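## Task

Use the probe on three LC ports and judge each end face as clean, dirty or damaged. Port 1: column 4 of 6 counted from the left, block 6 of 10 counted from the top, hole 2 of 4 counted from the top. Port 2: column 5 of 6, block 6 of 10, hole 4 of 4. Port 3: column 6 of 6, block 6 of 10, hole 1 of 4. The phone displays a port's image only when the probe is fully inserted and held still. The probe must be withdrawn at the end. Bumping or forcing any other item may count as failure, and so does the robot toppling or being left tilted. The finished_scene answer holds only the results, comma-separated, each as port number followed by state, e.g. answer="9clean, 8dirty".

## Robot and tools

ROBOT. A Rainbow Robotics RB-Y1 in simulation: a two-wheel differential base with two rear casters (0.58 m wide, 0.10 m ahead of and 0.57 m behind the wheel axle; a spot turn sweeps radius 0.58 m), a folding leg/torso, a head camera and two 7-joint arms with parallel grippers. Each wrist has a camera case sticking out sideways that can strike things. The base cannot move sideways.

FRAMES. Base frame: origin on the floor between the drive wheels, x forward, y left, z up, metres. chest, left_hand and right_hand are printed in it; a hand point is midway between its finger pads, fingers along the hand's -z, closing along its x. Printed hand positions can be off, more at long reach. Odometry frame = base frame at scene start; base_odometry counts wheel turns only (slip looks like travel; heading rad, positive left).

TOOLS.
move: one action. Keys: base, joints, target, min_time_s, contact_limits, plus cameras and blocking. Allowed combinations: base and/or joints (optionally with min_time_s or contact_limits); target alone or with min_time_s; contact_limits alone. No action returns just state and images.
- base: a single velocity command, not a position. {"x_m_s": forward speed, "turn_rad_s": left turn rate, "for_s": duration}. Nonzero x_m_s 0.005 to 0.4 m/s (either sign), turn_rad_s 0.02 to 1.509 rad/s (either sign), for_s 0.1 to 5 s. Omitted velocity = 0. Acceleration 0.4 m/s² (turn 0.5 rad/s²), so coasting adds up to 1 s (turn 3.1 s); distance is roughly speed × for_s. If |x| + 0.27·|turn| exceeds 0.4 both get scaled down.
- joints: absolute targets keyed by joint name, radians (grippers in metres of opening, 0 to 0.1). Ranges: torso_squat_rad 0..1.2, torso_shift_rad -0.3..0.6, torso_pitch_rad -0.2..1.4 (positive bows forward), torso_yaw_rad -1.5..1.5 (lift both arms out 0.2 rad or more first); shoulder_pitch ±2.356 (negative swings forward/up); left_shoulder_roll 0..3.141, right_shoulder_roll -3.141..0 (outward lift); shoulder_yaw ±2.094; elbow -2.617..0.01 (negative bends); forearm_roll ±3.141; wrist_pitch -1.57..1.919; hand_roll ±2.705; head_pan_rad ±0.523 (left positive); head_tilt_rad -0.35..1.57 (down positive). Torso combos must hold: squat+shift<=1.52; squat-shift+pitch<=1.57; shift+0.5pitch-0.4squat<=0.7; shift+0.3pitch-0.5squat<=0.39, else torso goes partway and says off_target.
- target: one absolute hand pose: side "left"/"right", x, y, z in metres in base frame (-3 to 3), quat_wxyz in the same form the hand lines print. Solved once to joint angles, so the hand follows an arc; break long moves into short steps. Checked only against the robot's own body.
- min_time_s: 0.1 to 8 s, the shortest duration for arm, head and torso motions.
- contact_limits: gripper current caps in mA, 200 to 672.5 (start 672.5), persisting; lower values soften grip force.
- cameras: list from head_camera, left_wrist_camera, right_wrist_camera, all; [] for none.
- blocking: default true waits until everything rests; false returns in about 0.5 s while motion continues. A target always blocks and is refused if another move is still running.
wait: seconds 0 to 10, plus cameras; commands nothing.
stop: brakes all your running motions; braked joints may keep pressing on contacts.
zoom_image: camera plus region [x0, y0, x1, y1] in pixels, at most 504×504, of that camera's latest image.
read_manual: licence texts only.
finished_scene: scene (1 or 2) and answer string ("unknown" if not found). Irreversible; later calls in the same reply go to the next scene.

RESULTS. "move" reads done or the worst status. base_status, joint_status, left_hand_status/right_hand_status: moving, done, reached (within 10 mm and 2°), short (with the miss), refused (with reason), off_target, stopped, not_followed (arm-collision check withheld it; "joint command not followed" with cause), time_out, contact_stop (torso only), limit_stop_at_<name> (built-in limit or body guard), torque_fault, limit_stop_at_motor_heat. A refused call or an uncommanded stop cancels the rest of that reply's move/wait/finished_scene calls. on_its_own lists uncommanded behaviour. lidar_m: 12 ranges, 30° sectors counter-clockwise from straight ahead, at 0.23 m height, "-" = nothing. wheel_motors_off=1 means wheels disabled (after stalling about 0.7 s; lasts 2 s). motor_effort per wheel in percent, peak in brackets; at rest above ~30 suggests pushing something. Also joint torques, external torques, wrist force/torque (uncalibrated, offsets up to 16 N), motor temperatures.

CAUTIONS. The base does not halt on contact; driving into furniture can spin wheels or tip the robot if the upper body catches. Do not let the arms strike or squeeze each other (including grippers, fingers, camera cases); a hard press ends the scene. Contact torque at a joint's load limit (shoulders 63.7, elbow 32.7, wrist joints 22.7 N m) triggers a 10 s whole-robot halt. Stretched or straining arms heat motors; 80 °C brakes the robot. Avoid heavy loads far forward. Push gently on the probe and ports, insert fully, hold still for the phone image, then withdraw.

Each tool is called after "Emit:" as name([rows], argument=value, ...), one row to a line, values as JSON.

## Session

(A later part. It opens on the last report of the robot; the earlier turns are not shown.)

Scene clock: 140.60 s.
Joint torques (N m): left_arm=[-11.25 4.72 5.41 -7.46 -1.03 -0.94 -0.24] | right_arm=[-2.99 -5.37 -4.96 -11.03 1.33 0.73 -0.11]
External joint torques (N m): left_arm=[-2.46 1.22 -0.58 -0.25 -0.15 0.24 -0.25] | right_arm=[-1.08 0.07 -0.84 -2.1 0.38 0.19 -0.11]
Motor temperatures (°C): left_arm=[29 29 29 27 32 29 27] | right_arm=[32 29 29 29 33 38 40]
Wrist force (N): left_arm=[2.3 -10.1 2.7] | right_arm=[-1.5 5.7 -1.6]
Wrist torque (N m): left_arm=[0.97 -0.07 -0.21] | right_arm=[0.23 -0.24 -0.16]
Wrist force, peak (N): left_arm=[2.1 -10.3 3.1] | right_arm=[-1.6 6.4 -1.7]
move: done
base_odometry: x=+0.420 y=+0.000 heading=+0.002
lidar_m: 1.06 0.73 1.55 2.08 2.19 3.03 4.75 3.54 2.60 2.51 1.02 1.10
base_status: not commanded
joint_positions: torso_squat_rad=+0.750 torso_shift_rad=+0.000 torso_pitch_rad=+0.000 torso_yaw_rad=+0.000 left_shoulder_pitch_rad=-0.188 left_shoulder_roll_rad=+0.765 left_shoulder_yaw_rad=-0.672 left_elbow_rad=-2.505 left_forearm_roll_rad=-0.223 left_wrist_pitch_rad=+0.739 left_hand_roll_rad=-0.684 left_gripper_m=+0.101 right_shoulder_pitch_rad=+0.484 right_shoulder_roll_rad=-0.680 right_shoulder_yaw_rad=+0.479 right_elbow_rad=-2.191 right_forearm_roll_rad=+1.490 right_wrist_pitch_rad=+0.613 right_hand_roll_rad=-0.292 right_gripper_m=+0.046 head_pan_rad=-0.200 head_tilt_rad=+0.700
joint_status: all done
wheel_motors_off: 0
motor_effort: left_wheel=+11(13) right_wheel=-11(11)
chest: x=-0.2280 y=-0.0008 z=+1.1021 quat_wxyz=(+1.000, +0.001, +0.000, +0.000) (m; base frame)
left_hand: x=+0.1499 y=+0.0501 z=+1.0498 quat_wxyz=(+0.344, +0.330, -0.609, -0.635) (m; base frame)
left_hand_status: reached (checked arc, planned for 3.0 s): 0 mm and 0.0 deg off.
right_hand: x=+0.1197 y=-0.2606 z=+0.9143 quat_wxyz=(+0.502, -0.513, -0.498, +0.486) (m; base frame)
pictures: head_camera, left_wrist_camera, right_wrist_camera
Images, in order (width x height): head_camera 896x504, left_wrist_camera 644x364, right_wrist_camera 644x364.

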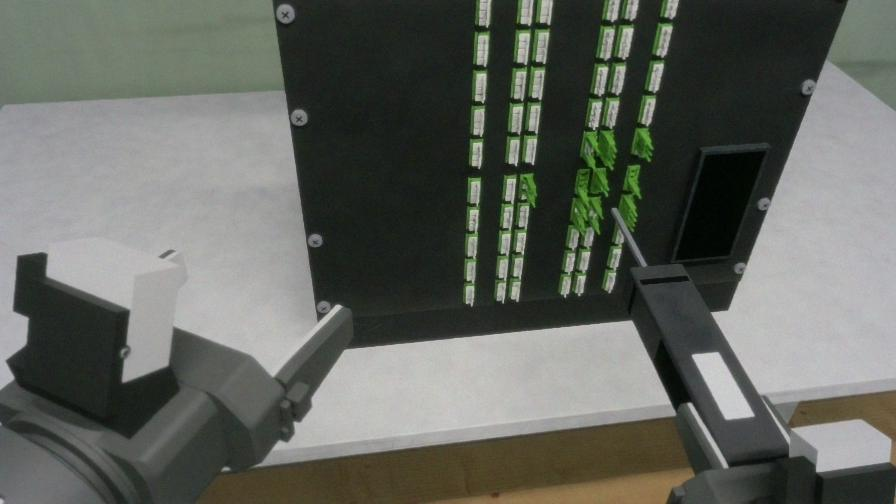

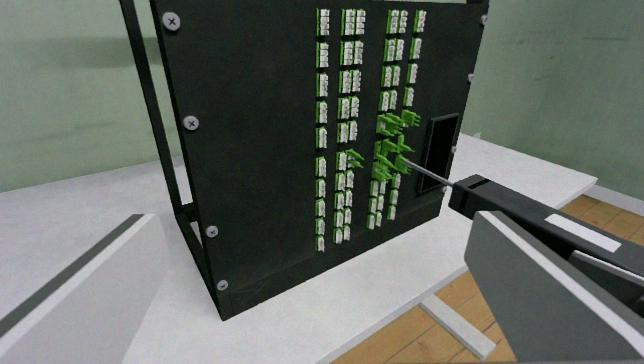

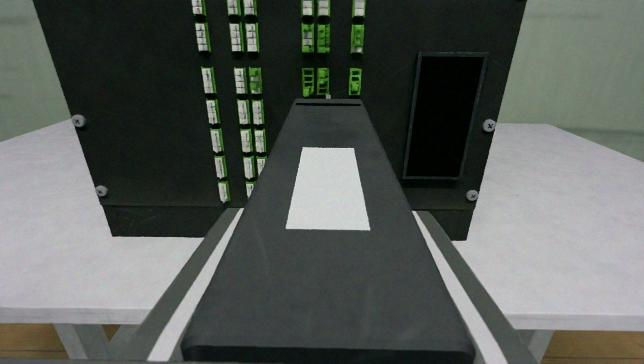

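Emit:
move(target={"side": "left", "x": 0.235, "y": -0.07, "z": 1.03, "quat_wxyz": [-0.3438,-0.3296,0.6084,0.6347]}, min_time_s=2.5)

Emit:
zoom_image(camera="left_wrist_camera", region=[200, 60, 480, 260])

Scene clock: 146.73 s.
Joint torques (N m): left_arm=[-17.03 -1.79 5.64 -6.92 -0.97 -1.36 -0.29] | right_arm=[-2.9 -5.49 -5.12 -11.14 1.17 0.73 -0.12]
External joint torques (N m): left_arm=[-3.3 -0.51 -0.65 0.96 -0.13 -0.14 -0.3] | right_arm=[-0.98 -0.04 -1 -2.22 0.22 0.19 -0.11]
Motor temperatures (°C): left_arm=[29 29 29 27 32 29 27] | right_arm=[32 29 29 29 33 38 40]
Wrist force (N): left_arm=[2.7 -10.1 3.1] | right_arm=[-1.6 5.8 -1.7]
Wrist torque (N m): left_arm=[1.07 -0.11 -0.21] | right_arm=[0.22 -0.25 -0.17]
Wrist force, peak (N): left_arm=[2.2 -11.1 2.2] | right_arm=[-1.7 6.1 -1.9]
move: done
base_odometry: x=+0.420 y=+0.000 heading=+0.002
lidar_m: 1.06 0.73 1.56 2.09 2.18 3.03 4.76 3.52 2.58 2.51 1.02 1.11
base_status: not commanded
joint_positions: torso_squat_rad=+0.750 torso_shift_rad=+0.000 torso_pitch_rad=+0.000 torso_yaw_rad=+0.000 left_shoulder_pitch_rad=-0.517 left_shoulder_roll_rad=+0.332 left_shoulder_yaw_rad=-0.793 left_elbow_rad=-1.972 left_forearm_roll_rad=-0.308 left_wrist_pitch_rad=+0.732 left_hand_roll_rad=-0.715 left_gripper_m=+0.101 right_shoulder_pitch_rad=+0.484 right_shoulder_roll_rad=-0.680 right_shoulder_yaw_rad=+0.479 right_elbow_rad=-2.191 right_forearm_roll_rad=+1.490 right_wrist_pitch_rad=+0.613 right_hand_roll_rad=-0.292 right_gripper_m=+0.046 head_pan_rad=-0.200 head_tilt_rad=+0.700
joint_status: all done
wheel_motors_off: 0
motor_effort: left_wheel=+9(13) right_wheel=-11(11)
chest: x=-0.2280 y=-0.0008 z=+1.1021 quat_wxyz=(+1.000, +0.001, +0.000, +0.000) (m; base frame)
left_hand: x=+0.2345 y=-0.0696 z=+1.0298 quat_wxyz=(+0.344, +0.329, -0.608, -0.635) (m; base frame)
left_hand_status: reached (checked arc, planned for 2.5 s): 1 mm and 0.1 deg off.
right_hand: x=+0.1197 y=-0.2606 z=+0.9143 quat_wxyz=(+0.502, -0.513, -0.498, +0.486) (m; base frame)
pictures: head_camera, left_wrist_camera, right_wrist_camera
Images, in order (width x height): head_camera 896x504, left_wrist_camera 644x364, right_wrist_camera 644x364.

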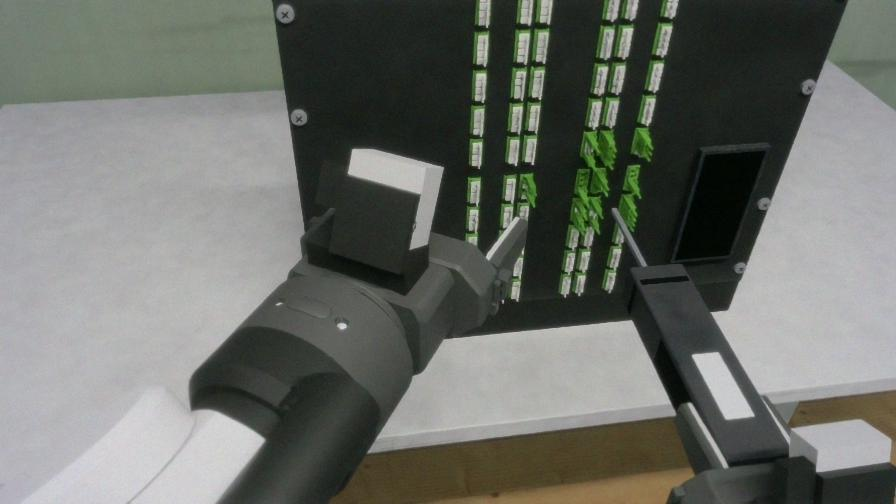

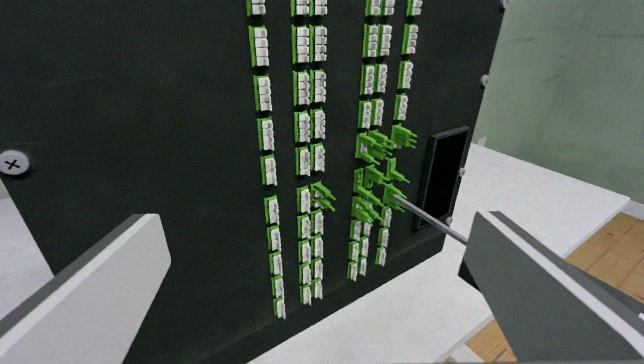

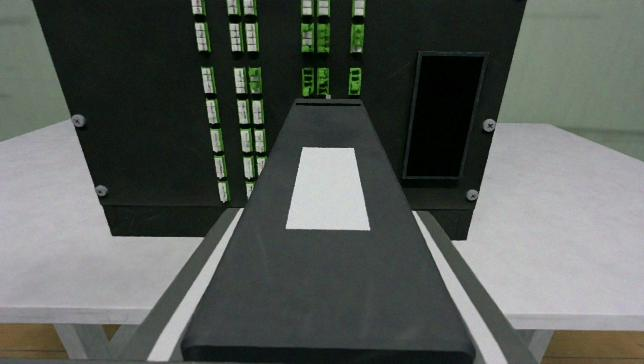

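Scaled by 1.800 from the camera's 644x364 image, which has a finer 1265x715 frame.

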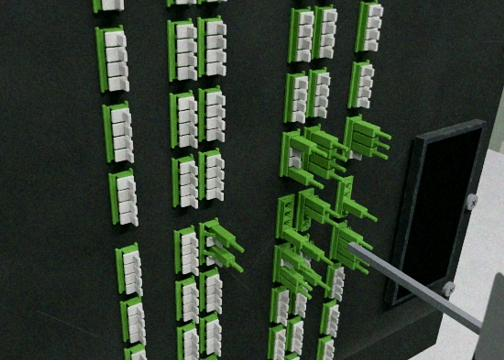

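Emit:
move(target={"side": "right", "x": 0.165, "y": -0.252, "z": 0.918, "quat_wxyz": [0.5038,-0.5136,-0.4960,0.4866]}, cameras=["left_wrist_camera","right_wrist_camera"])

Emit:
zoom_image(camera="left_wrist_camera", region=[330, 100, 510, 230])

Emit:
zoom_image(camera="right_wrist_camera", region=[272, 0, 392, 110])

Scene clock: 156.60 s.
Joint torques (N m): left_arm=[-16.48 -1.62 6.39 -7.55 -0.8 -1.21 -0.09] | right_arm=[-18.39 -4.24 -9.32 -8.65 0.65 -1.42 -0.2]
External joint torques (N m): left_arm=[-2.74 -0.35 0.09 0.32 0.04 0.01 -0.1] | right_arm=[-14.01 0.85 -4.8 0.34 -0.32 -1.64 -0.19]
Motor temperatures (°C): left_arm=[30 29 29 27 32 30 27] | right_arm=[32 29 29 29 33 38 40]
Wrist force (N): left_arm=[2.4 -9.7 2.4] | right_arm=[-5.3 -0.5 52.9]
Wrist torque (N m): left_arm=[0.98 -0.10 -0.23] | right_arm=[-0.13 0.34 -0.13]
Wrist force, peak (N): left_arm=[2.4 -10.6 1.8] | right_arm=[-5.3 -1.3 68.9]
move: done
base_odometry: x=+0.420 y=+0.000 heading=+0.002
lidar_m: 1.07 0.72 1.53 2.08 2.17 3.04 4.75 3.51 2.59 2.51 1.02 1.10
base_status: not commanded
joint_positions: torso_squat_rad=+0.750 torso_shift_rad=-0.001 torso_pitch_rad=-0.001 torso_yaw_rad=+0.000 left_shoulder_pitch_rad=-0.517 left_shoulder_roll_rad=+0.332 left_shoulder_yaw_rad=-0.793 left_elbow_rad=-1.972 left_forearm_roll_rad=-0.308 left_wrist_pitch_rad=+0.732 left_hand_roll_rad=-0.715 left_gripper_m=+0.101 right_shoulder_pitch_rad=+0.332 right_shoulder_roll_rad=-0.616 right_shoulder_yaw_rad=+0.464 right_elbow_rad=-2.119 right_forearm_roll_rad=+1.302 right_wrist_pitch_rad=+0.585 right_hand_roll_rad=-0.117 right_gripper_m=+0.046 head_pan_rad=-0.200 head_tilt_rad=+0.700
joint_status: all done
wheel_motors_off: 0
motor_effort: left_wheel=+13(24) right_wheel=+11(15)
chest: x=-0.2287 y=-0.0008 z=+1.1020 quat_wxyz=(+1.000, +0.001, -0.001, +0.000) (m; base frame)
left_hand: x=+0.2339 y=-0.0698 z=+1.0302 quat_wxyz=(+0.344, +0.330, -0.608, -0.635) (m; base frame)
right_hand: x=+0.1630 y=-0.2521 z=+0.9170 quat_wxyz=(+0.504, -0.513, -0.496, +0.487) (m; base frame)
right_hand_status: reached (checked arc, planned for 0.5 s): 2 mm and 0.1 deg off.
pictures: left_wrist_camera, right_wrist_camera
Images, in order (width x height): left_wrist_camera 644x364, right_wrist_camera 644x364.

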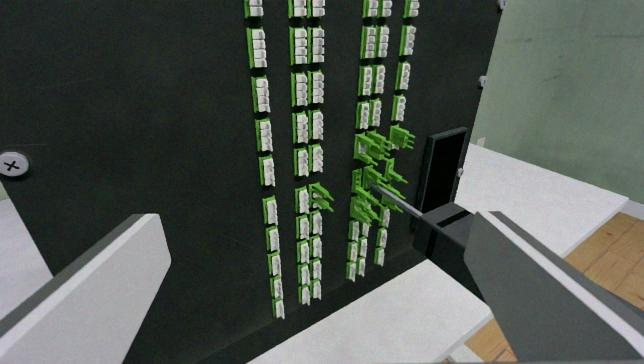

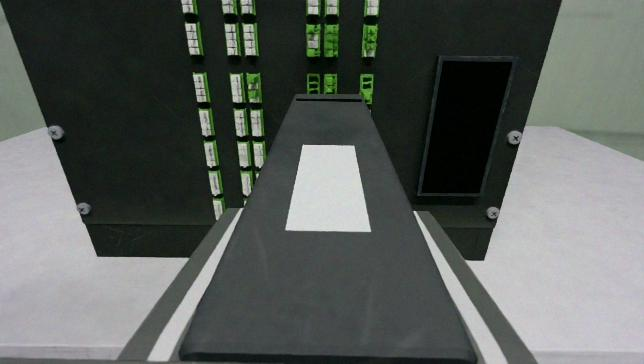

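Scaled by 2.800 from the camera's 644x364 image, which has a finer 1265x715 frame.

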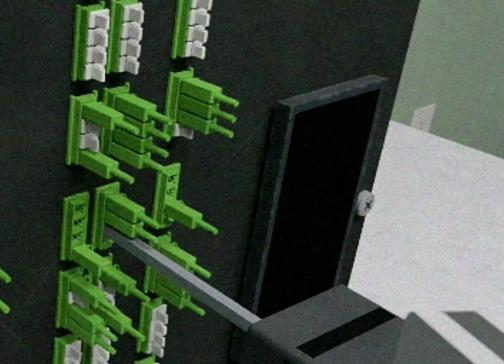

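Scaled by 4.200 from the camera's 644x364 image, which has a finer 1265x715 frame.

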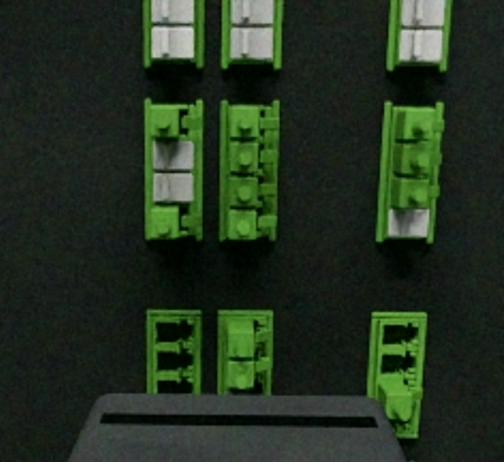

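Emit:
move(target={"side": "right", "x": 0.12, "y": -0.249, "z": 0.918, "quat_wxyz": [0.5038,-0.5136,-0.4960,0.4866]}, cameras=["left_wrist_camera","right_wrist_camera","head_camera"])

Emit:
zoom_image(camera="left_wrist_camera", region=[330, 100, 510, 230])

Emit:
zoom_image(camera="right_wrist_camera", region=[262, 60, 402, 240])

Scene clock: 167.90 s.
Joint torques (N m): left_arm=[-15.97 -1.41 6.37 -7.91 -0.98 -1.18 -0.34] | right_arm=[-3.48 -5.16 -3.75 -11.52 1.36 0.47 0.18]
External joint torques (N m): left_arm=[-2.25 -0.13 0.07 -0.03 -0.13 0.04 -0.35] | right_arm=[-1.56 -0.33 0.01 -2.38 0.38 0.11 0.19]
Motor temperatures (°C): left_arm=[30 29 29 27 32 30 27] | right_arm=[32 29 29 29 33 38 40]
Wrist force (N): left_arm=[2.3 -10.1 2.5] | right_arm=[-1.8 5.8 -1.9]
Wrist torque (N m): left_arm=[1.02 -0.09 -0.24] | right_arm=[0.24 -0.30 -0.19]
Wrist force, peak (N): left_arm=[3.2 -10.7 1.5] | right_arm=[-5.3 -0.5 54.0]
move: done
base_odometry: x=+0.420 y=+0.000 heading=+0.002
lidar_m: 1.06 0.72 1.55 2.09 2.17 3.03 4.76 3.54 2.60 2.51 1.00 1.10
base_status: not commanded
joint_positions: torso_squat_rad=+0.750 torso_shift_rad=+0.000 torso_pitch_rad=+0.000 torso_yaw_rad=+0.000 left_shoulder_pitch_rad=-0.517 left_shoulder_roll_rad=+0.332 left_shoulder_yaw_rad=-0.793 left_elbow_rad=-1.972 left_forearm_roll_rad=-0.308 left_wrist_pitch_rad=+0.732 left_hand_roll_rad=-0.715 left_gripper_m=+0.101 right_shoulder_pitch_rad=+0.480 right_shoulder_roll_rad=-0.638 right_shoulder_yaw_rad=+0.489 right_elbow_rad=-2.215 right_forearm_roll_rad=+1.440 right_wrist_pitch_rad=+0.606 right_hand_roll_rad=-0.193 right_gripper_m=+0.046 head_pan_rad=-0.200 head_tilt_rad=+0.700
joint_status: all done
wheel_motors_off: 0
motor_effort: left_wheel=+10(20) right_wheel=-10(37)
chest: x=-0.2280 y=-0.0008 z=+1.1021 quat_wxyz=(+1.000, +0.001, +0.000, +0.000) (m; base frame)
left_hand: x=+0.2345 y=-0.0697 z=+1.0298 quat_wxyz=(+0.344, +0.329, -0.608, -0.635) (m; base frame)
right_hand: x=+0.1207 y=-0.2488 z=+0.9174 quat_wxyz=(+0.505, -0.513, -0.495, +0.487) (m; base frame)
right_hand_status: reached (checked arc, planned for 0.4 s): 1 mm and 0.2 deg off.
pictures: head_camera, left_wrist_camera, right_wrist_camera
Images, in order (width x height): head_camera 896x504, left_wrist_camera 644x364, right_wrist_camera 644x364.

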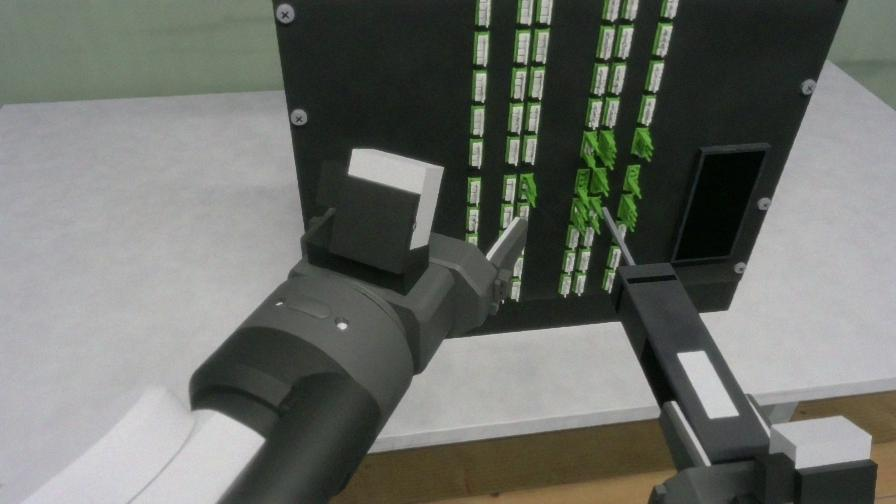

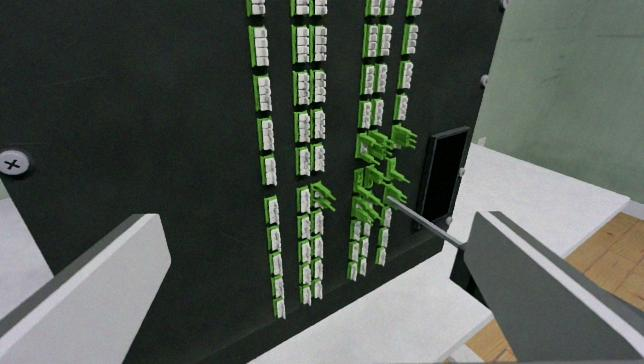

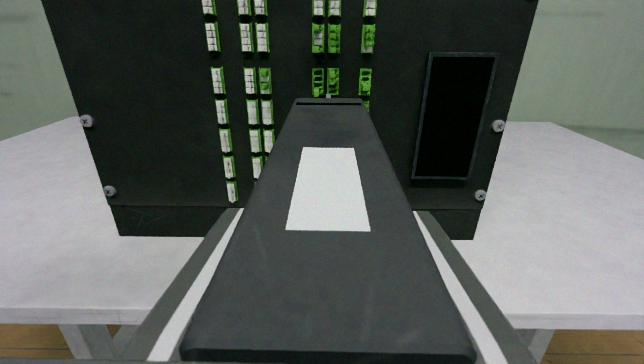

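Scaled by 2.800 from the camera's 644x364 image, which has a finer 1265x715 frame.

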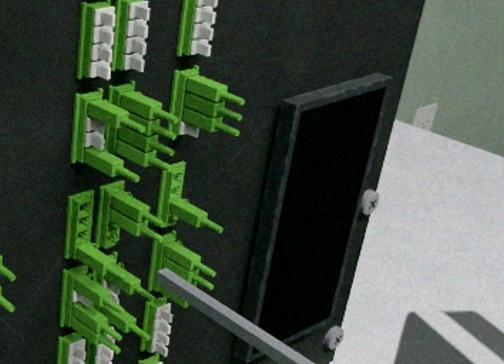

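Scaled by 2.800 from the camera's 644x364 image, which has a finer 1265x715 frame.

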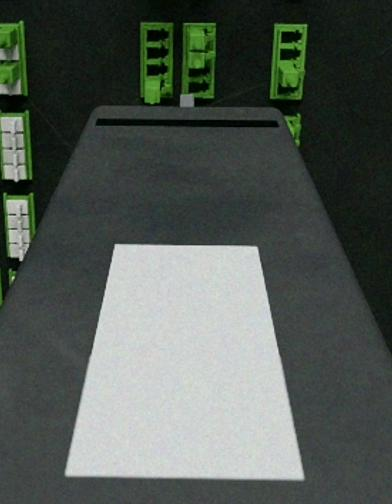

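Emit:
move(target={"side": "right", "x": 0.138, "y": -0.238, "z": 0.928, "quat_wxyz": [0.5038,-0.5136,-0.4960,0.4866]}, cameras=["left_wrist_camera","right_wrist_camera"])

Emit:
zoom_image(camera="left_wrist_camera", region=[330, 130, 450, 230])

Emit:
zoom_image(camera="right_wrist_camera", region=[292, 50, 372, 120])

Scene clock: 192.47 s.
Joint torques (N m): left_arm=[-16.24 -1.71 6.28 -7.81 -0.96 -1.27 -0.35] | right_arm=[-3.77 -4.39 -4.06 -11.55 1.52 0.21 -0.08]
External joint torques (N m): left_arm=[-2.52 -0.43 -0.01 0.07 -0.12 -0.05 -0.36] | right_arm=[-0.85 0.02 -0.27 -2.3 0.49 0.1 -0.08]
Motor temperatures (°C): left_arm=[30 29 29 27 32 29 27] | right_arm=[32 29 29 29 33 38 40]
Wrist force (N): left_arm=[2.1 -10.3 2.0] | right_arm=[-1.7 5.9 -1.8]
Wrist torque (N m): left_arm=[1.01 -0.09 -0.22] | right_arm=[0.20 -0.26 -0.14]
Wrist force, peak (N): left_arm=[2.4 -10.5 2.5] | right_arm=[-2.2 7.3 -1.6]
move: done
base_odometry: x=+0.420 y=+0.000 heading=+0.002
lidar_m: 1.05 0.72 1.55 2.09 2.16 3.03 4.75 3.54 2.59 2.51 1.01 1.10
base_status: not commanded
joint_positions: torso_squat_rad=+0.750 torso_shift_rad=+0.000 torso_pitch_rad=+0.000 torso_yaw_rad=+0.000 left_shoulder_pitch_rad=-0.517 left_shoulder_roll_rad=+0.332 left_shoulder_yaw_rad=-0.793 left_elbow_rad=-1.972 left_forearm_roll_rad=-0.308 left_wrist_pitch_rad=+0.732 left_hand_roll_rad=-0.715 left_gripper_m=+0.101 right_shoulder_pitch_rad=+0.414 right_shoulder_roll_rad=-0.603 right_shoulder_yaw_rad=+0.493 right_elbow_rad=-2.222 right_forearm_roll_rad=+1.324 right_wrist_pitch_rad=+0.610 right_hand_roll_rad=-0.060 right_gripper_m=+0.046 head_pan_rad=-0.200 head_tilt_rad=+0.700
joint_status: all done
wheel_motors_off: 0
motor_effort: left_wheel=+9(12) right_wheel=-11(11)
chest: x=-0.2280 y=-0.0008 z=+1.1021 quat_wxyz=(+1.000, +0.001, +0.000, +0.000) (m; base frame)
left_hand: x=+0.2345 y=-0.0697 z=+1.0298 quat_wxyz=(+0.344, +0.329, -0.608, -0.635) (m; base frame)
right_hand: x=+0.1379 y=-0.2380 z=+0.9277 quat_wxyz=(+0.503, -0.513, -0.496, +0.487) (m; base frame)
right_hand_status: reached (checked arc, planned for 0.3 s): 0 mm and 0.0 deg off.
pictures: left_wrist_camera, right_wrist_camera
Images, in order (width x height): left_wrist_camera 644x364, right_wrist_camera 644x364.

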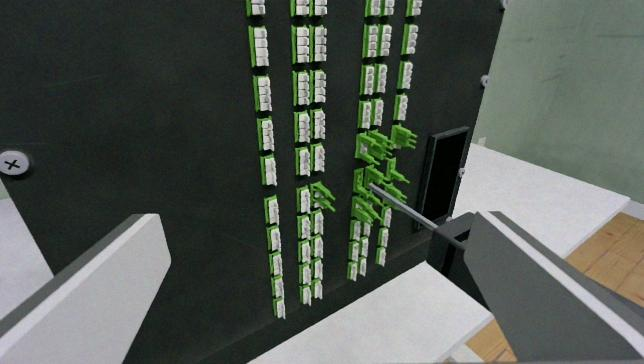

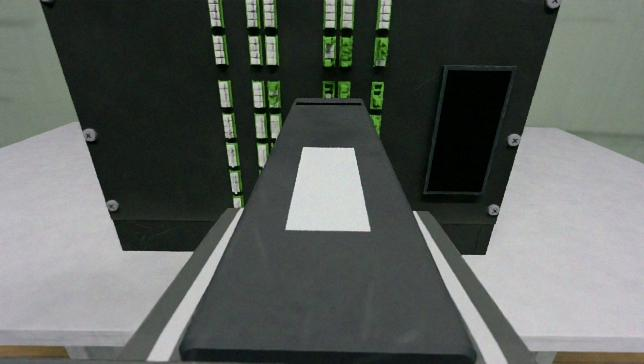

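Scaled by 4.200 from the camera's 644x364 image, which has a finer 1265x715 frame.

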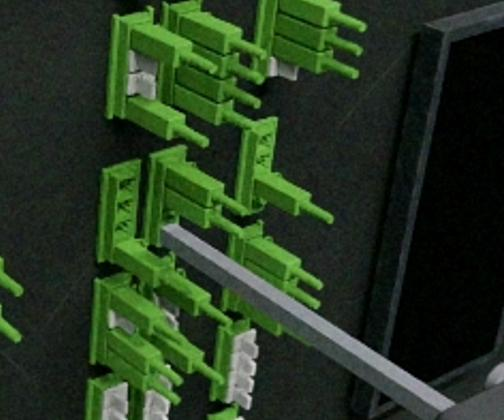

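Scaled by 6.300 from the camera's 644x364 image, which has a finer 1265x715 frame.

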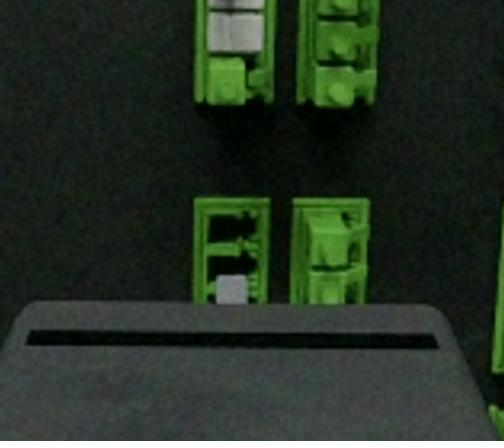

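Emit:
move(target={"side": "right", "x": 0.148, "y": -0.2373, "z": 0.928, "quat_wxyz": [0.5038,-0.5136,-0.4960,0.4866]}, cameras=["left_wrist_camera","right_wrist_camera"])

Emit:
zoom_image(camera="left_wrist_camera", region=[345, 150, 405, 210])

Emit:
zoom_image(camera="right_wrist_camera", region=[308, 70, 348, 105])

Scene clock: 200.67 s.
Joint torques (N m): left_arm=[-16.11 -1.47 6.06 -7.7 -0.95 -1.26 -0.39] | right_arm=[-4.79 -3.91 -4.13 -11.1 1.29 0.1 0.03]
External joint torques (N m): left_arm=[-2.38 -0.19 -0.24 0.18 -0.11 -0.04 -0.4] | right_arm=[-1.3 0.5 -0.2 -1.88 0.26 0.04 0.04]
Motor temperatures (°C): left_arm=[30 29 29 27 32 29 27] | right_arm=[32 29 29 29 33 38 40]
Wrist force (N): left_arm=[2.1 -10.2 2.5] | right_arm=[-1.9 6.0 -1.9]
Wrist torque (N m): left_arm=[1.03 -0.11 -0.21] | right_arm=[0.19 -0.29 -0.14]
Wrist force, peak (N): left_arm=[1.8 -10.7 2.6] | right_arm=[-0.6 8.1 -0.9]
move: done
base_odometry: x=+0.420 y=+0.000 heading=+0.002
lidar_m: 1.06 0.73 1.54 2.08 2.18 3.03 4.76 3.53 2.60 2.50 1.02 1.09
base_status: not commanded
joint_positions: torso_squat_rad=+0.750 torso_shift_rad=+0.000 torso_pitch_rad=+0.000 torso_yaw_rad=+0.000 left_shoulder_pitch_rad=-0.517 left_shoulder_roll_rad=+0.332 left_shoulder_yaw_rad=-0.793 left_elbow_rad=-1.972 left_forearm_roll_rad=-0.308 left_wrist_pitch_rad=+0.732 left_hand_roll_rad=-0.715 left_gripper_m=+0.101 right_shoulder_pitch_rad=+0.380 right_shoulder_roll_rad=-0.595 right_shoulder_yaw_rad=+0.489 right_elbow_rad=-2.203 right_forearm_roll_rad=+1.288 right_wrist_pitch_rad=+0.609 right_hand_roll_rad=-0.034 right_gripper_m=+0.046 head_pan_rad=-0.200 head_tilt_rad=+0.700
joint_status: all done
wheel_motors_off: 0
motor_effort: left_wheel=+10(12) right_wheel=-11(11)
chest: x=-0.2280 y=-0.0008 z=+1.1021 quat_wxyz=(+1.000, +0.001, +0.000, +0.000) (m; base frame)
left_hand: x=+0.2345 y=-0.0696 z=+1.0298 quat_wxyz=(+0.344, +0.329, -0.608, -0.635) (m; base frame)
right_hand: x=+0.1475 y=-0.2373 z=+0.9280 quat_wxyz=(+0.504, -0.513, -0.496, +0.486) (m; base frame)
right_hand_status: reached (checked arc, planned for 0.2 s): 0 mm and 0.0 deg off.
pictures: left_wrist_camera, right_wrist_camera
Images, in order (width x height): left_wrist_camera 644x364, right_wrist_camera 644x364.

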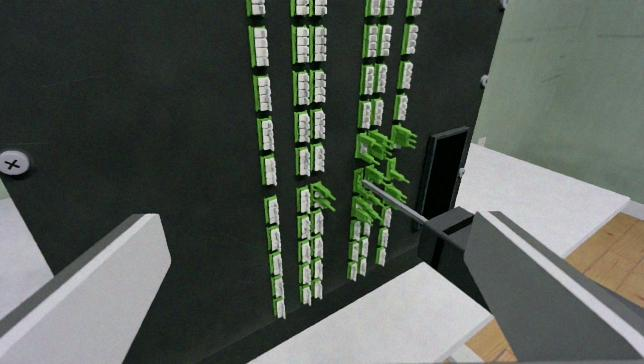

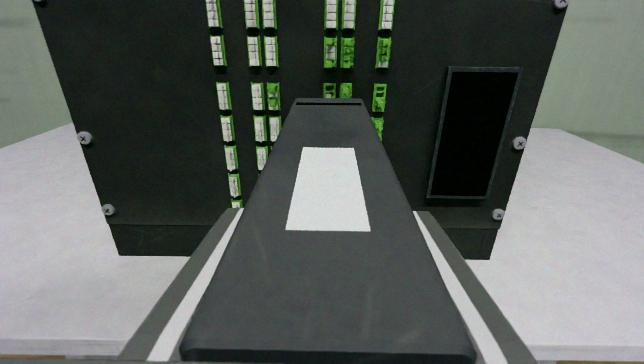

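Scaled by 8.400 from the camera's 644x364 image, which has a finer 1265x715 frame.

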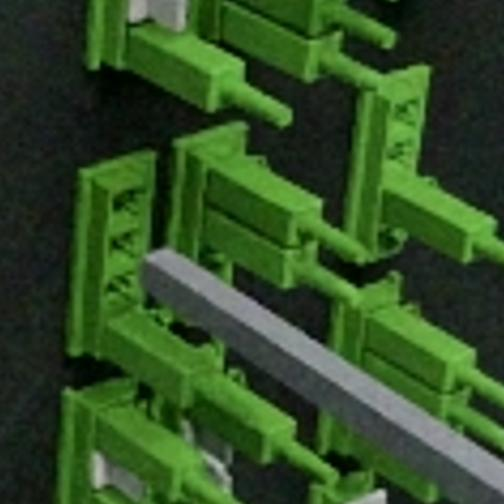

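Scaled by 12.600 from the camera's 644x364 image, which has a finer 1265x715 frame.

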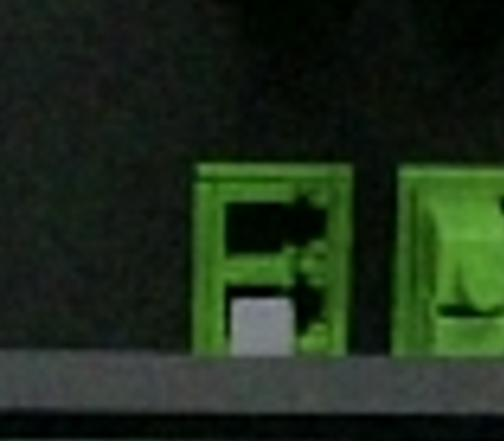

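Emit:
zoom_image(camera="left_wrist_camera", region=[350, 110, 470, 240])

Emit:
zoom_image(camera="left_wrist_camera", region=[350, 130, 410, 170])

Emit:
zoom_image(camera="left_wrist_camera", region=[350, 180, 410, 220])

Emit:
zoom_image(camera="left_wrist_camera", region=[290, 170, 350, 220])

Scaled by 3.877 from the camera's 644x364 image, which has a finer 1265x715 frame.

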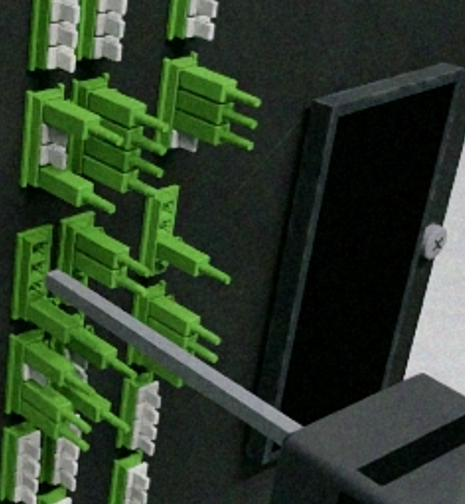

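Scaled by 8.400 from the camera's 644x364 image, which has a finer 1265x715 frame.

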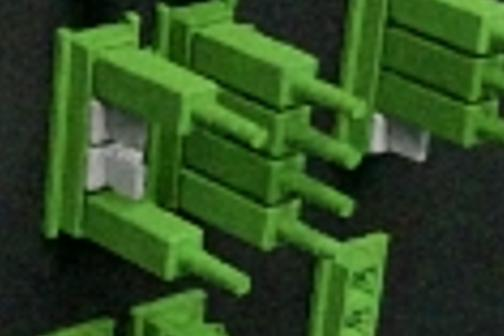

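Scaled by 8.400 from the camera's 644x364 image, which has a finer 1265x715 frame.

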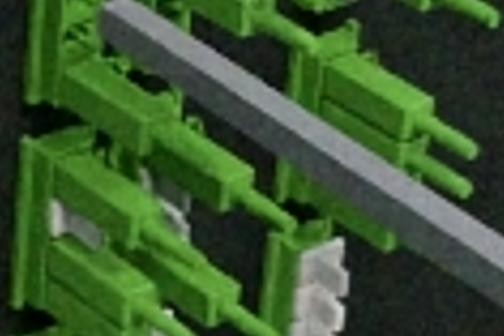

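Scaled by 8.400 from the camera's 644x364 image, which has a finer 1265x715 frame.

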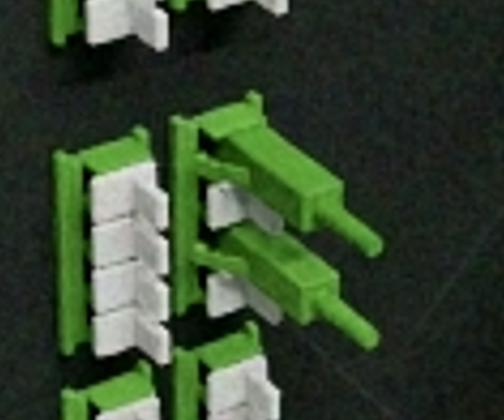

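Emit:
move(target={"side": "right", "x": 0.153, "y": -0.2372, "z": 0.9272, "quat_wxyz": [0.5038,-0.5136,-0.4960,0.4866]}, cameras=["left_wrist_camera","right_wrist_camera"])

Emit:
zoom_image(camera="left_wrist_camera", region=[345, 150, 405, 210])

Emit:
zoom_image(camera="right_wrist_camera", region=[308, 70, 348, 105])

Scene clock: 240.60 s.
Joint torques (N m): left_arm=[-15.95 -1.47 6.25 -7.93 -1.03 -1.24 -0.35] | right_arm=[-6.42 -3.73 -4.94 -10.42 1.05 -0.05 0.14]
External joint torques (N m): left_arm=[-2.23 -0.19 -0.05 -0.05 -0.19 -0.01 -0.36] | right_arm=[-2.63 0.68 -0.94 -1.22 0.02 -0.1 0.15]
Motor temperatures (°C): left_arm=[30 29 29 27 32 29 26] | right_arm=[32 29 29 29 32 38 40]
Wrist force (N): left_arm=[2.1 -9.4 2.1] | right_arm=[-1.9 4.9 3.6]
Wrist torque (N m): left_arm=[0.97 -0.09 -0.22] | right_arm=[-0.15 -0.23 -0.15]
Wrist force, peak (N): left_arm=[2.8 -10.9 1.8] | right_arm=[-1.7 3.3 17.0]
move: done
base_odometry: x=+0.420 y=+0.000 heading=+0.002
lidar_m: 1.06 0.73 1.55 2.08 2.17 3.04 4.76 3.53 2.59 2.50 1.01 1.10
base_status: not commanded
joint_positions: torso_squat_rad=+0.750 torso_shift_rad=+0.000 torso_pitch_rad=+0.000 torso_yaw_rad=+0.000 left_shoulder_pitch_rad=-0.517 left_shoulder_roll_rad=+0.332 left_shoulder_yaw_rad=-0.793 left_elbow_rad=-1.972 left_forearm_roll_rad=-0.308 left_wrist_pitch_rad=+0.732 left_hand_roll_rad=-0.715 left_gripper_m=+0.101 right_shoulder_pitch_rad=+0.361 right_shoulder_roll_rad=-0.591 right_shoulder_yaw_rad=+0.488 right_elbow_rad=-2.188 right_forearm_roll_rad=+1.274 right_wrist_pitch_rad=+0.608 right_hand_roll_rad=-0.025 right_gripper_m=+0.046 head_pan_rad=-0.200 head_tilt_rad=+0.700
joint_status: all done
wheel_motors_off: 0
motor_effort: left_wheel=+9(13) right_wheel=-9(11)
chest: x=-0.2281 y=-0.0008 z=+1.1021 quat_wxyz=(+1.000, +0.001, +0.000, +0.000) (m; base frame)
left_hand: x=+0.2345 y=-0.0697 z=+1.0299 quat_wxyz=(+0.344, +0.329, -0.608, -0.635) (m; base frame)
right_hand: x=+0.1526 y=-0.2372 z=+0.9270 quat_wxyz=(+0.504, -0.513, -0.496, +0.487) (m; base frame)
right_hand_status: reached (checked arc, planned for 0.2 s): 0 mm and 0.0 deg off.
pictures: left_wrist_camera, right_wrist_camera
Images, in order (width x height): left_wrist_camera 644x364, right_wrist_camera 644x364.

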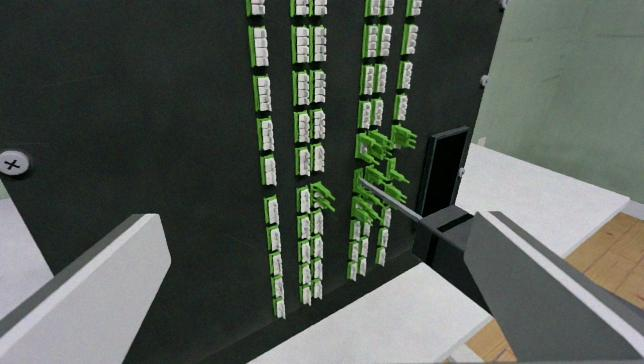

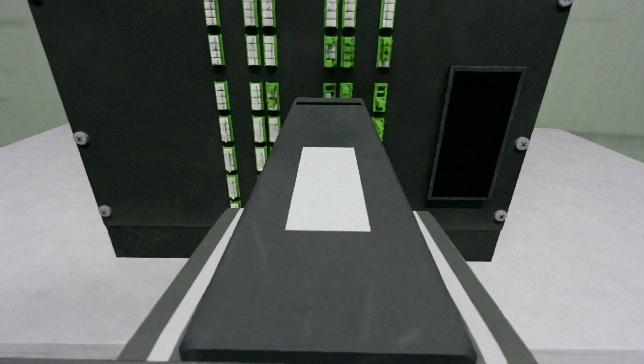

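Scaled by 8.400 from the camera's 644x364 image, which has a finer 1265x715 frame.

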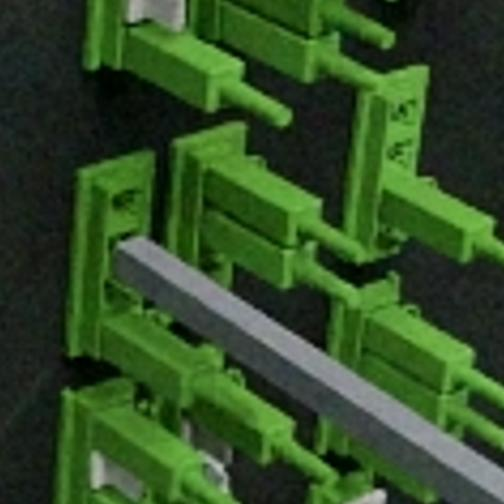

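Scaled by 12.600 from the camera's 644x364 image, which has a finer 1265x715 frame.

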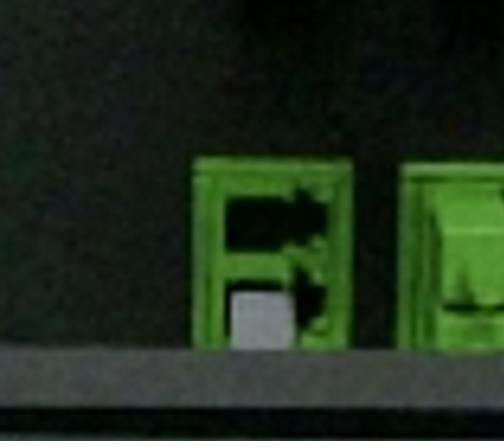

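Emit:
move(target={"side": "right", "x": 0.150, "y": -0.2370, "z": 0.9277, "quat_wxyz": [0.5038,-0.5136,-0.4960,0.4866]}, cameras=[])

Emit:
move(target={"side": "right", "x": 0.155, "y": -0.2372, "z": 0.9277, "quat_wxyz": [0.5038,-0.5136,-0.4960,0.4866]}, cameras=["left_wrist_camera","right_wrist_camera"])

Emit:
zoom_image(camera="left_wrist_camera", region=[345, 150, 405, 210])

Emit:
zoom_image(camera="right_wrist_camera", region=[308, 70, 348, 105])

Scene clock: 255.77 s.
Joint torques (N m): left_arm=[-16 -1.31 6.95 -7.74 -0.82 -1.21 -0.41] | right_arm=[-5.05 -4.32 -4.18 -11.45 1.33 0.13 0.03]
External joint torques (N m): left_arm=[-2.27 -0.03 0.65 0.14 0.02 0.01 -0.42] | right_arm=[-1.41 0.08 -0.23 -2.23 0.3 0.08 0.03]
Motor temperatures (°C): left_arm=[30 29 29 27 32 29 26] | right_arm=[32 29 29 29 32 38 40]
Wrist force (N): left_arm=[2.9 -9.8 2.3] | right_arm=[-1.4 6.1 -1.9]
Wrist torque (N m): left_arm=[0.97 -0.04 -0.25] | right_arm=[0.18 -0.25 -0.15]
Wrist force, peak (N): left_arm=[2.5 -10.5 2.0] | right_arm=[-1.7 4.8 8.9]
move: done
base_odometry: x=+0.420 y=+0.000 heading=+0.002
lidar_m: 1.06 0.73 1.56 2.08 2.17 3.04 4.75 3.52 2.60 2.50 1.02 1.10
base_status: not commanded
joint_positions: torso_squat_rad=+0.750 torso_shift_rad=+0.000 torso_pitch_rad=+0.000 torso_yaw_rad=+0.000 left_shoulder_pitch_rad=-0.517 left_shoulder_roll_rad=+0.332 left_shoulder_yaw_rad=-0.793 left_elbow_rad=-1.972 left_forearm_roll_rad=-0.308 left_wrist_pitch_rad=+0.732 left_hand_roll_rad=-0.715 left_gripper_m=+0.101 right_shoulder_pitch_rad=+0.370 right_shoulder_roll_rad=-0.593 right_shoulder_yaw_rad=+0.489 right_elbow_rad=-2.196 right_forearm_roll_rad=+1.279 right_wrist_pitch_rad=+0.610 right_hand_roll_rad=-0.027 right_gripper_m=+0.046 head_pan_rad=-0.200 head_tilt_rad=+0.700
joint_status: all done
wheel_motors_off: 0
motor_effort: left_wheel=+9(12) right_wheel=-10(10)
chest: x=-0.2280 y=-0.0008 z=+1.1021 quat_wxyz=(+1.000, +0.001, +0.000, +0.000) (m; base frame)
left_hand: x=+0.2345 y=-0.0697 z=+1.0298 quat_wxyz=(+0.344, +0.329, -0.608, -0.635) (m; base frame)
right_hand: x=+0.1500 y=-0.2370 z=+0.9273 quat_wxyz=(+0.504, -0.513, -0.496, +0.487) (m; base frame)
right_hand_status: reached (checked arc, planned for 0.1 s): 0 mm and 0.1 deg off.
pictures: none
No camera images: "cameras" was empty.

Scene clock: 256.47 s.
Joint torques (N m): left_arm=[-15.84 -1.26 6.33 -7.76 -0.9 -1.01 -0.27] | right_arm=[-14.54 -3.77 -7.93 -9.73 0.91 -0.93 0.11]
External joint torques (N m): left_arm=[-2.11 0.01 0.02 0.12 -0.06 0.21 -0.28] | right_arm=[-10.65 0.64 -3.9 -0.53 -0.12 -0.97 0.12]
Motor temperatures (°C): left_arm=[30 29 29 27 32 29 26] | right_arm=[32 29 29 29 32 38 40]
Wrist force (N): left_arm=[2.1 -10.1 2.4] | right_arm=[-3.8 4.0 34.5]
Wrist torque (N m): left_arm=[1.01 -0.15 -0.29] | right_arm=[-0.32 0.33 -0.16]
Wrist force, peak (N): left_arm=[2.1 -10.2 1.9] | right_arm=[-3.7 2.5 56.5]
move: done
base_odometry: x=+0.420 y=+0.000 heading=+0.002
lidar_m: 1.06 0.73 1.54 2.09 2.18 3.03 4.75 3.52 2.59 2.50 1.02 1.11
base_status: not commanded
joint_positions: torso_squat_rad=+0.750 torso_shift_rad=+0.000 torso_pitch_rad=-0.001 torso_yaw_rad=+0.000 left_shoulder_pitch_rad=-0.517 left_shoulder_roll_rad=+0.332 left_shoulder_yaw_rad=-0.793 left_elbow_rad=-1.972 left_forearm_roll_rad=-0.308 left_wrist_pitch_rad=+0.732 left_hand_roll_rad=-0.715 left_gripper_m=+0.101 right_shoulder_pitch_rad=+0.356 right_shoulder_roll_rad=-0.591 right_shoulder_yaw_rad=+0.487 right_elbow_rad=-2.185 right_forearm_roll_rad=+1.264 right_wrist_pitch_rad=+0.609 right_hand_roll_rad=-0.019 right_gripper_m=+0.046 head_pan_rad=-0.200 head_tilt_rad=+0.700
joint_status: all done
wheel_motors_off: 0
motor_effort: left_wheel=+15(19) right_wheel=+5(10)
chest: x=-0.2285 y=-0.0008 z=+1.1020 quat_wxyz=(+1.000, +0.001, +0.000, +0.000) (m; base frame)
left_hand: x=+0.2340 y=-0.0698 z=+1.0301 quat_wxyz=(+0.344, +0.330, -0.608, -0.635) (m; base frame)
right_hand: x=+0.1537 y=-0.2373 z=+0.9269 quat_wxyz=(+0.504, -0.513, -0.495, +0.487) (m; base frame)
right_hand_status: reached (checked arc, planned for 0.2 s): 2 mm and 0.1 deg off.
pictures: left_wrist_camera, right_wrist_camera
Images, in order (width x height): left_wrist_camera 644x364, right_wrist_camera 644x364.

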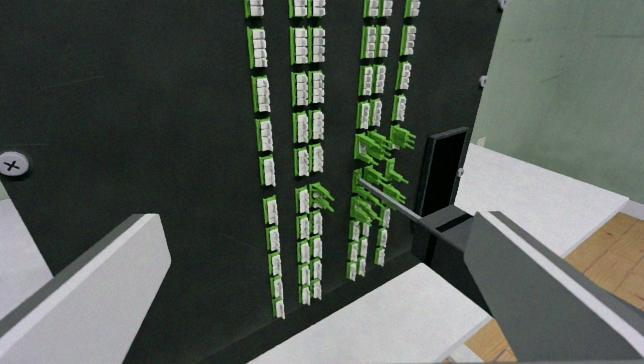

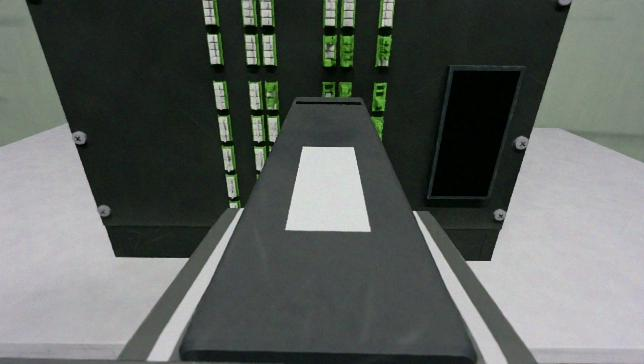

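Scaled by 8.400 from the camera's 644x364 image, which has a finer 1265x715 frame.

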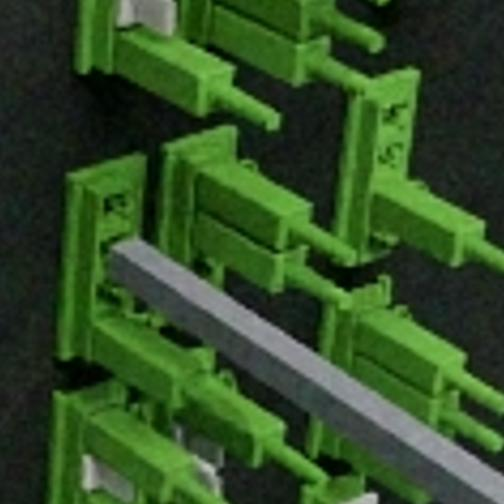

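Scaled by 12.600 from the camera's 644x364 image, which has a finer 1265x715 frame.

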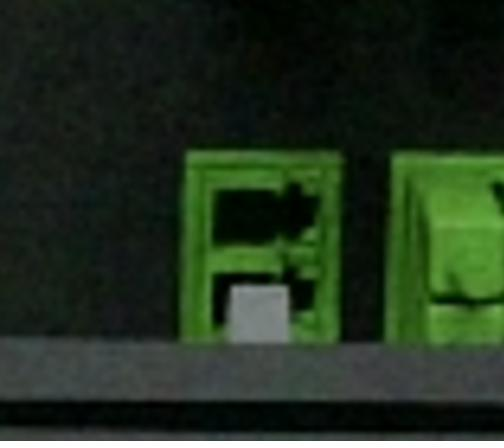

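Emit:
move(target={"side": "right", "x": 0.146, "y": -0.2368, "z": 0.9284, "quat_wxyz": [0.5038,-0.5136,-0.4960,0.4866]}, cameras=["left_wrist_camera","right_wrist_camera"])

Emit:
zoom_image(camera="left_wrist_camera", region=[350, 165, 380, 195])

Emit:
zoom_image(camera="right_wrist_camera", region=[318, 78, 340, 100])

Scene clock: 268.30 s.
Joint torques (N m): left_arm=[-15.72 -1.65 6.47 -7.56 -0.98 -1.09 -0.35] | right_arm=[-5.69 -4.46 -4.94 -11.53 1.48 -0.14 0.02]
External joint torques (N m): left_arm=[-2 -0.37 0.17 0.32 -0.13 0.13 -0.36] | right_arm=[-2.24 -0.09 -1.05 -2.29 0.45 -0.19 0.03]
Motor temperatures (°C): left_arm=[30 29 29 27 32 29 26] | right_arm=[32 29 29 28 32 38 40]
Wrist force (N): left_arm=[2.5 -9.7 2.6] | right_arm=[-1.4 5.9 -1.9]
Wrist torque (N m): left_arm=[1.00 -0.07 -0.23] | right_arm=[0.16 -0.22 -0.14]
Wrist force, peak (N): left_arm=[2.0 -10.6 2.8] | right_arm=[-3.8 3.8 40.1]
move: done
base_odometry: x=+0.420 y=+0.000 heading=+0.002
lidar_m: 1.07 0.73 1.54 2.08 2.17 3.03 4.75 3.53 2.60 2.51 1.02 1.11
base_status: not commanded
joint_positions: torso_squat_rad=+0.750 torso_shift_rad=+0.000 torso_pitch_rad=+0.000 torso_yaw_rad=+0.000 left_shoulder_pitch_rad=-0.517 left_shoulder_roll_rad=+0.332 left_shoulder_yaw_rad=-0.793 left_elbow_rad=-1.972 left_forearm_roll_rad=-0.308 left_wrist_pitch_rad=+0.732 left_hand_roll_rad=-0.715 left_gripper_m=+0.101 right_shoulder_pitch_rad=+0.382 right_shoulder_roll_rad=-0.595 right_shoulder_yaw_rad=+0.491 right_elbow_rad=-2.206 right_forearm_roll_rad=+1.285 right_wrist_pitch_rad=+0.611 right_hand_roll_rad=-0.028 right_gripper_m=+0.046 head_pan_rad=-0.200 head_tilt_rad=+0.700
joint_status: all done
wheel_motors_off: 0
motor_effort: left_wheel=+11(14) right_wheel=-11(15)
chest: x=-0.2280 y=-0.0008 z=+1.1021 quat_wxyz=(+1.000, +0.001, +0.000, +0.000) (m; base frame)
left_hand: x=+0.2345 y=-0.0697 z=+1.0298 quat_wxyz=(+0.344, +0.329, -0.608, -0.635) (m; base frame)
right_hand: x=+0.1466 y=-0.2367 z=+0.9278 quat_wxyz=(+0.504, -0.513, -0.495, +0.487) (m; base frame)
right_hand_status: reached (checked arc, planned for 0.2 s): 1 mm and 0.1 deg off.
pictures: left_wrist_camera, right_wrist_camera
Images, in order (width x height): left_wrist_camera 644x364, right_wrist_camera 644x364.

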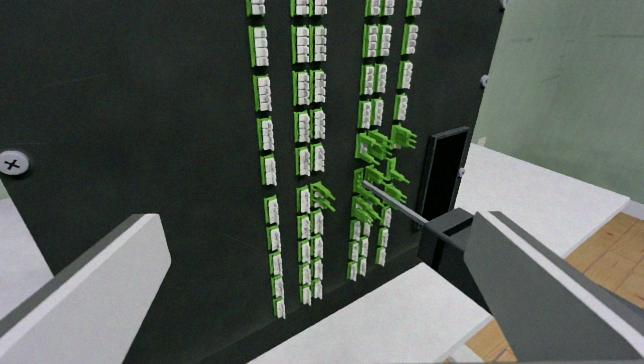

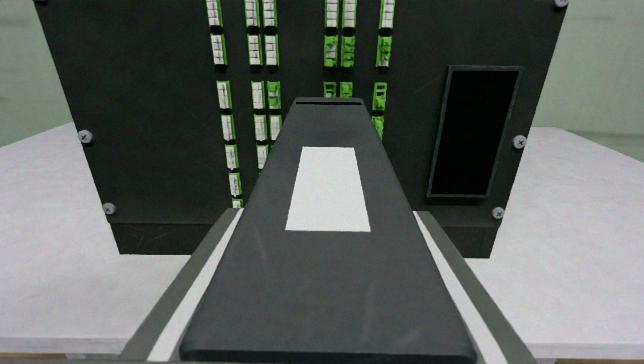

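Scaled by 16.800 from the camera's 644x364 image, which has a finer 1265x715 frame.

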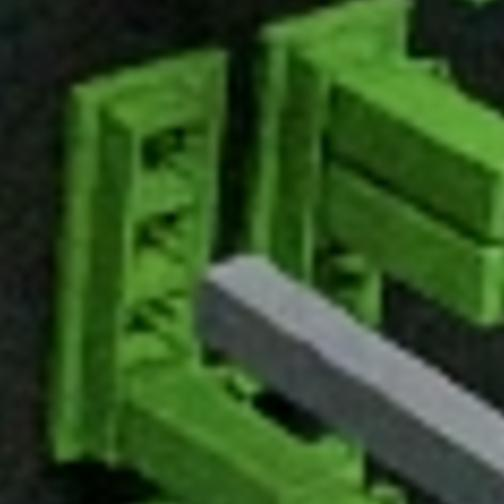

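Scaled by 22.909 from the camera's 644x364 image, which has a finer 1265x715 frame.

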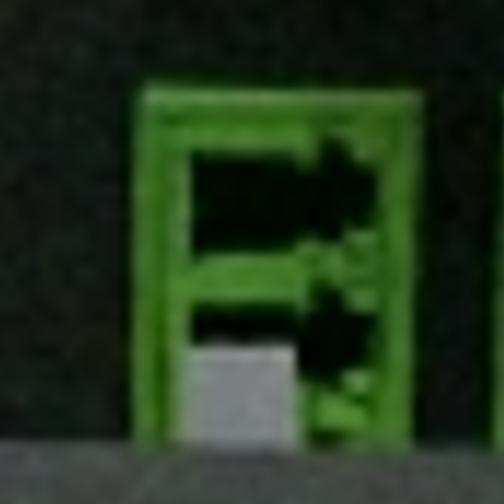

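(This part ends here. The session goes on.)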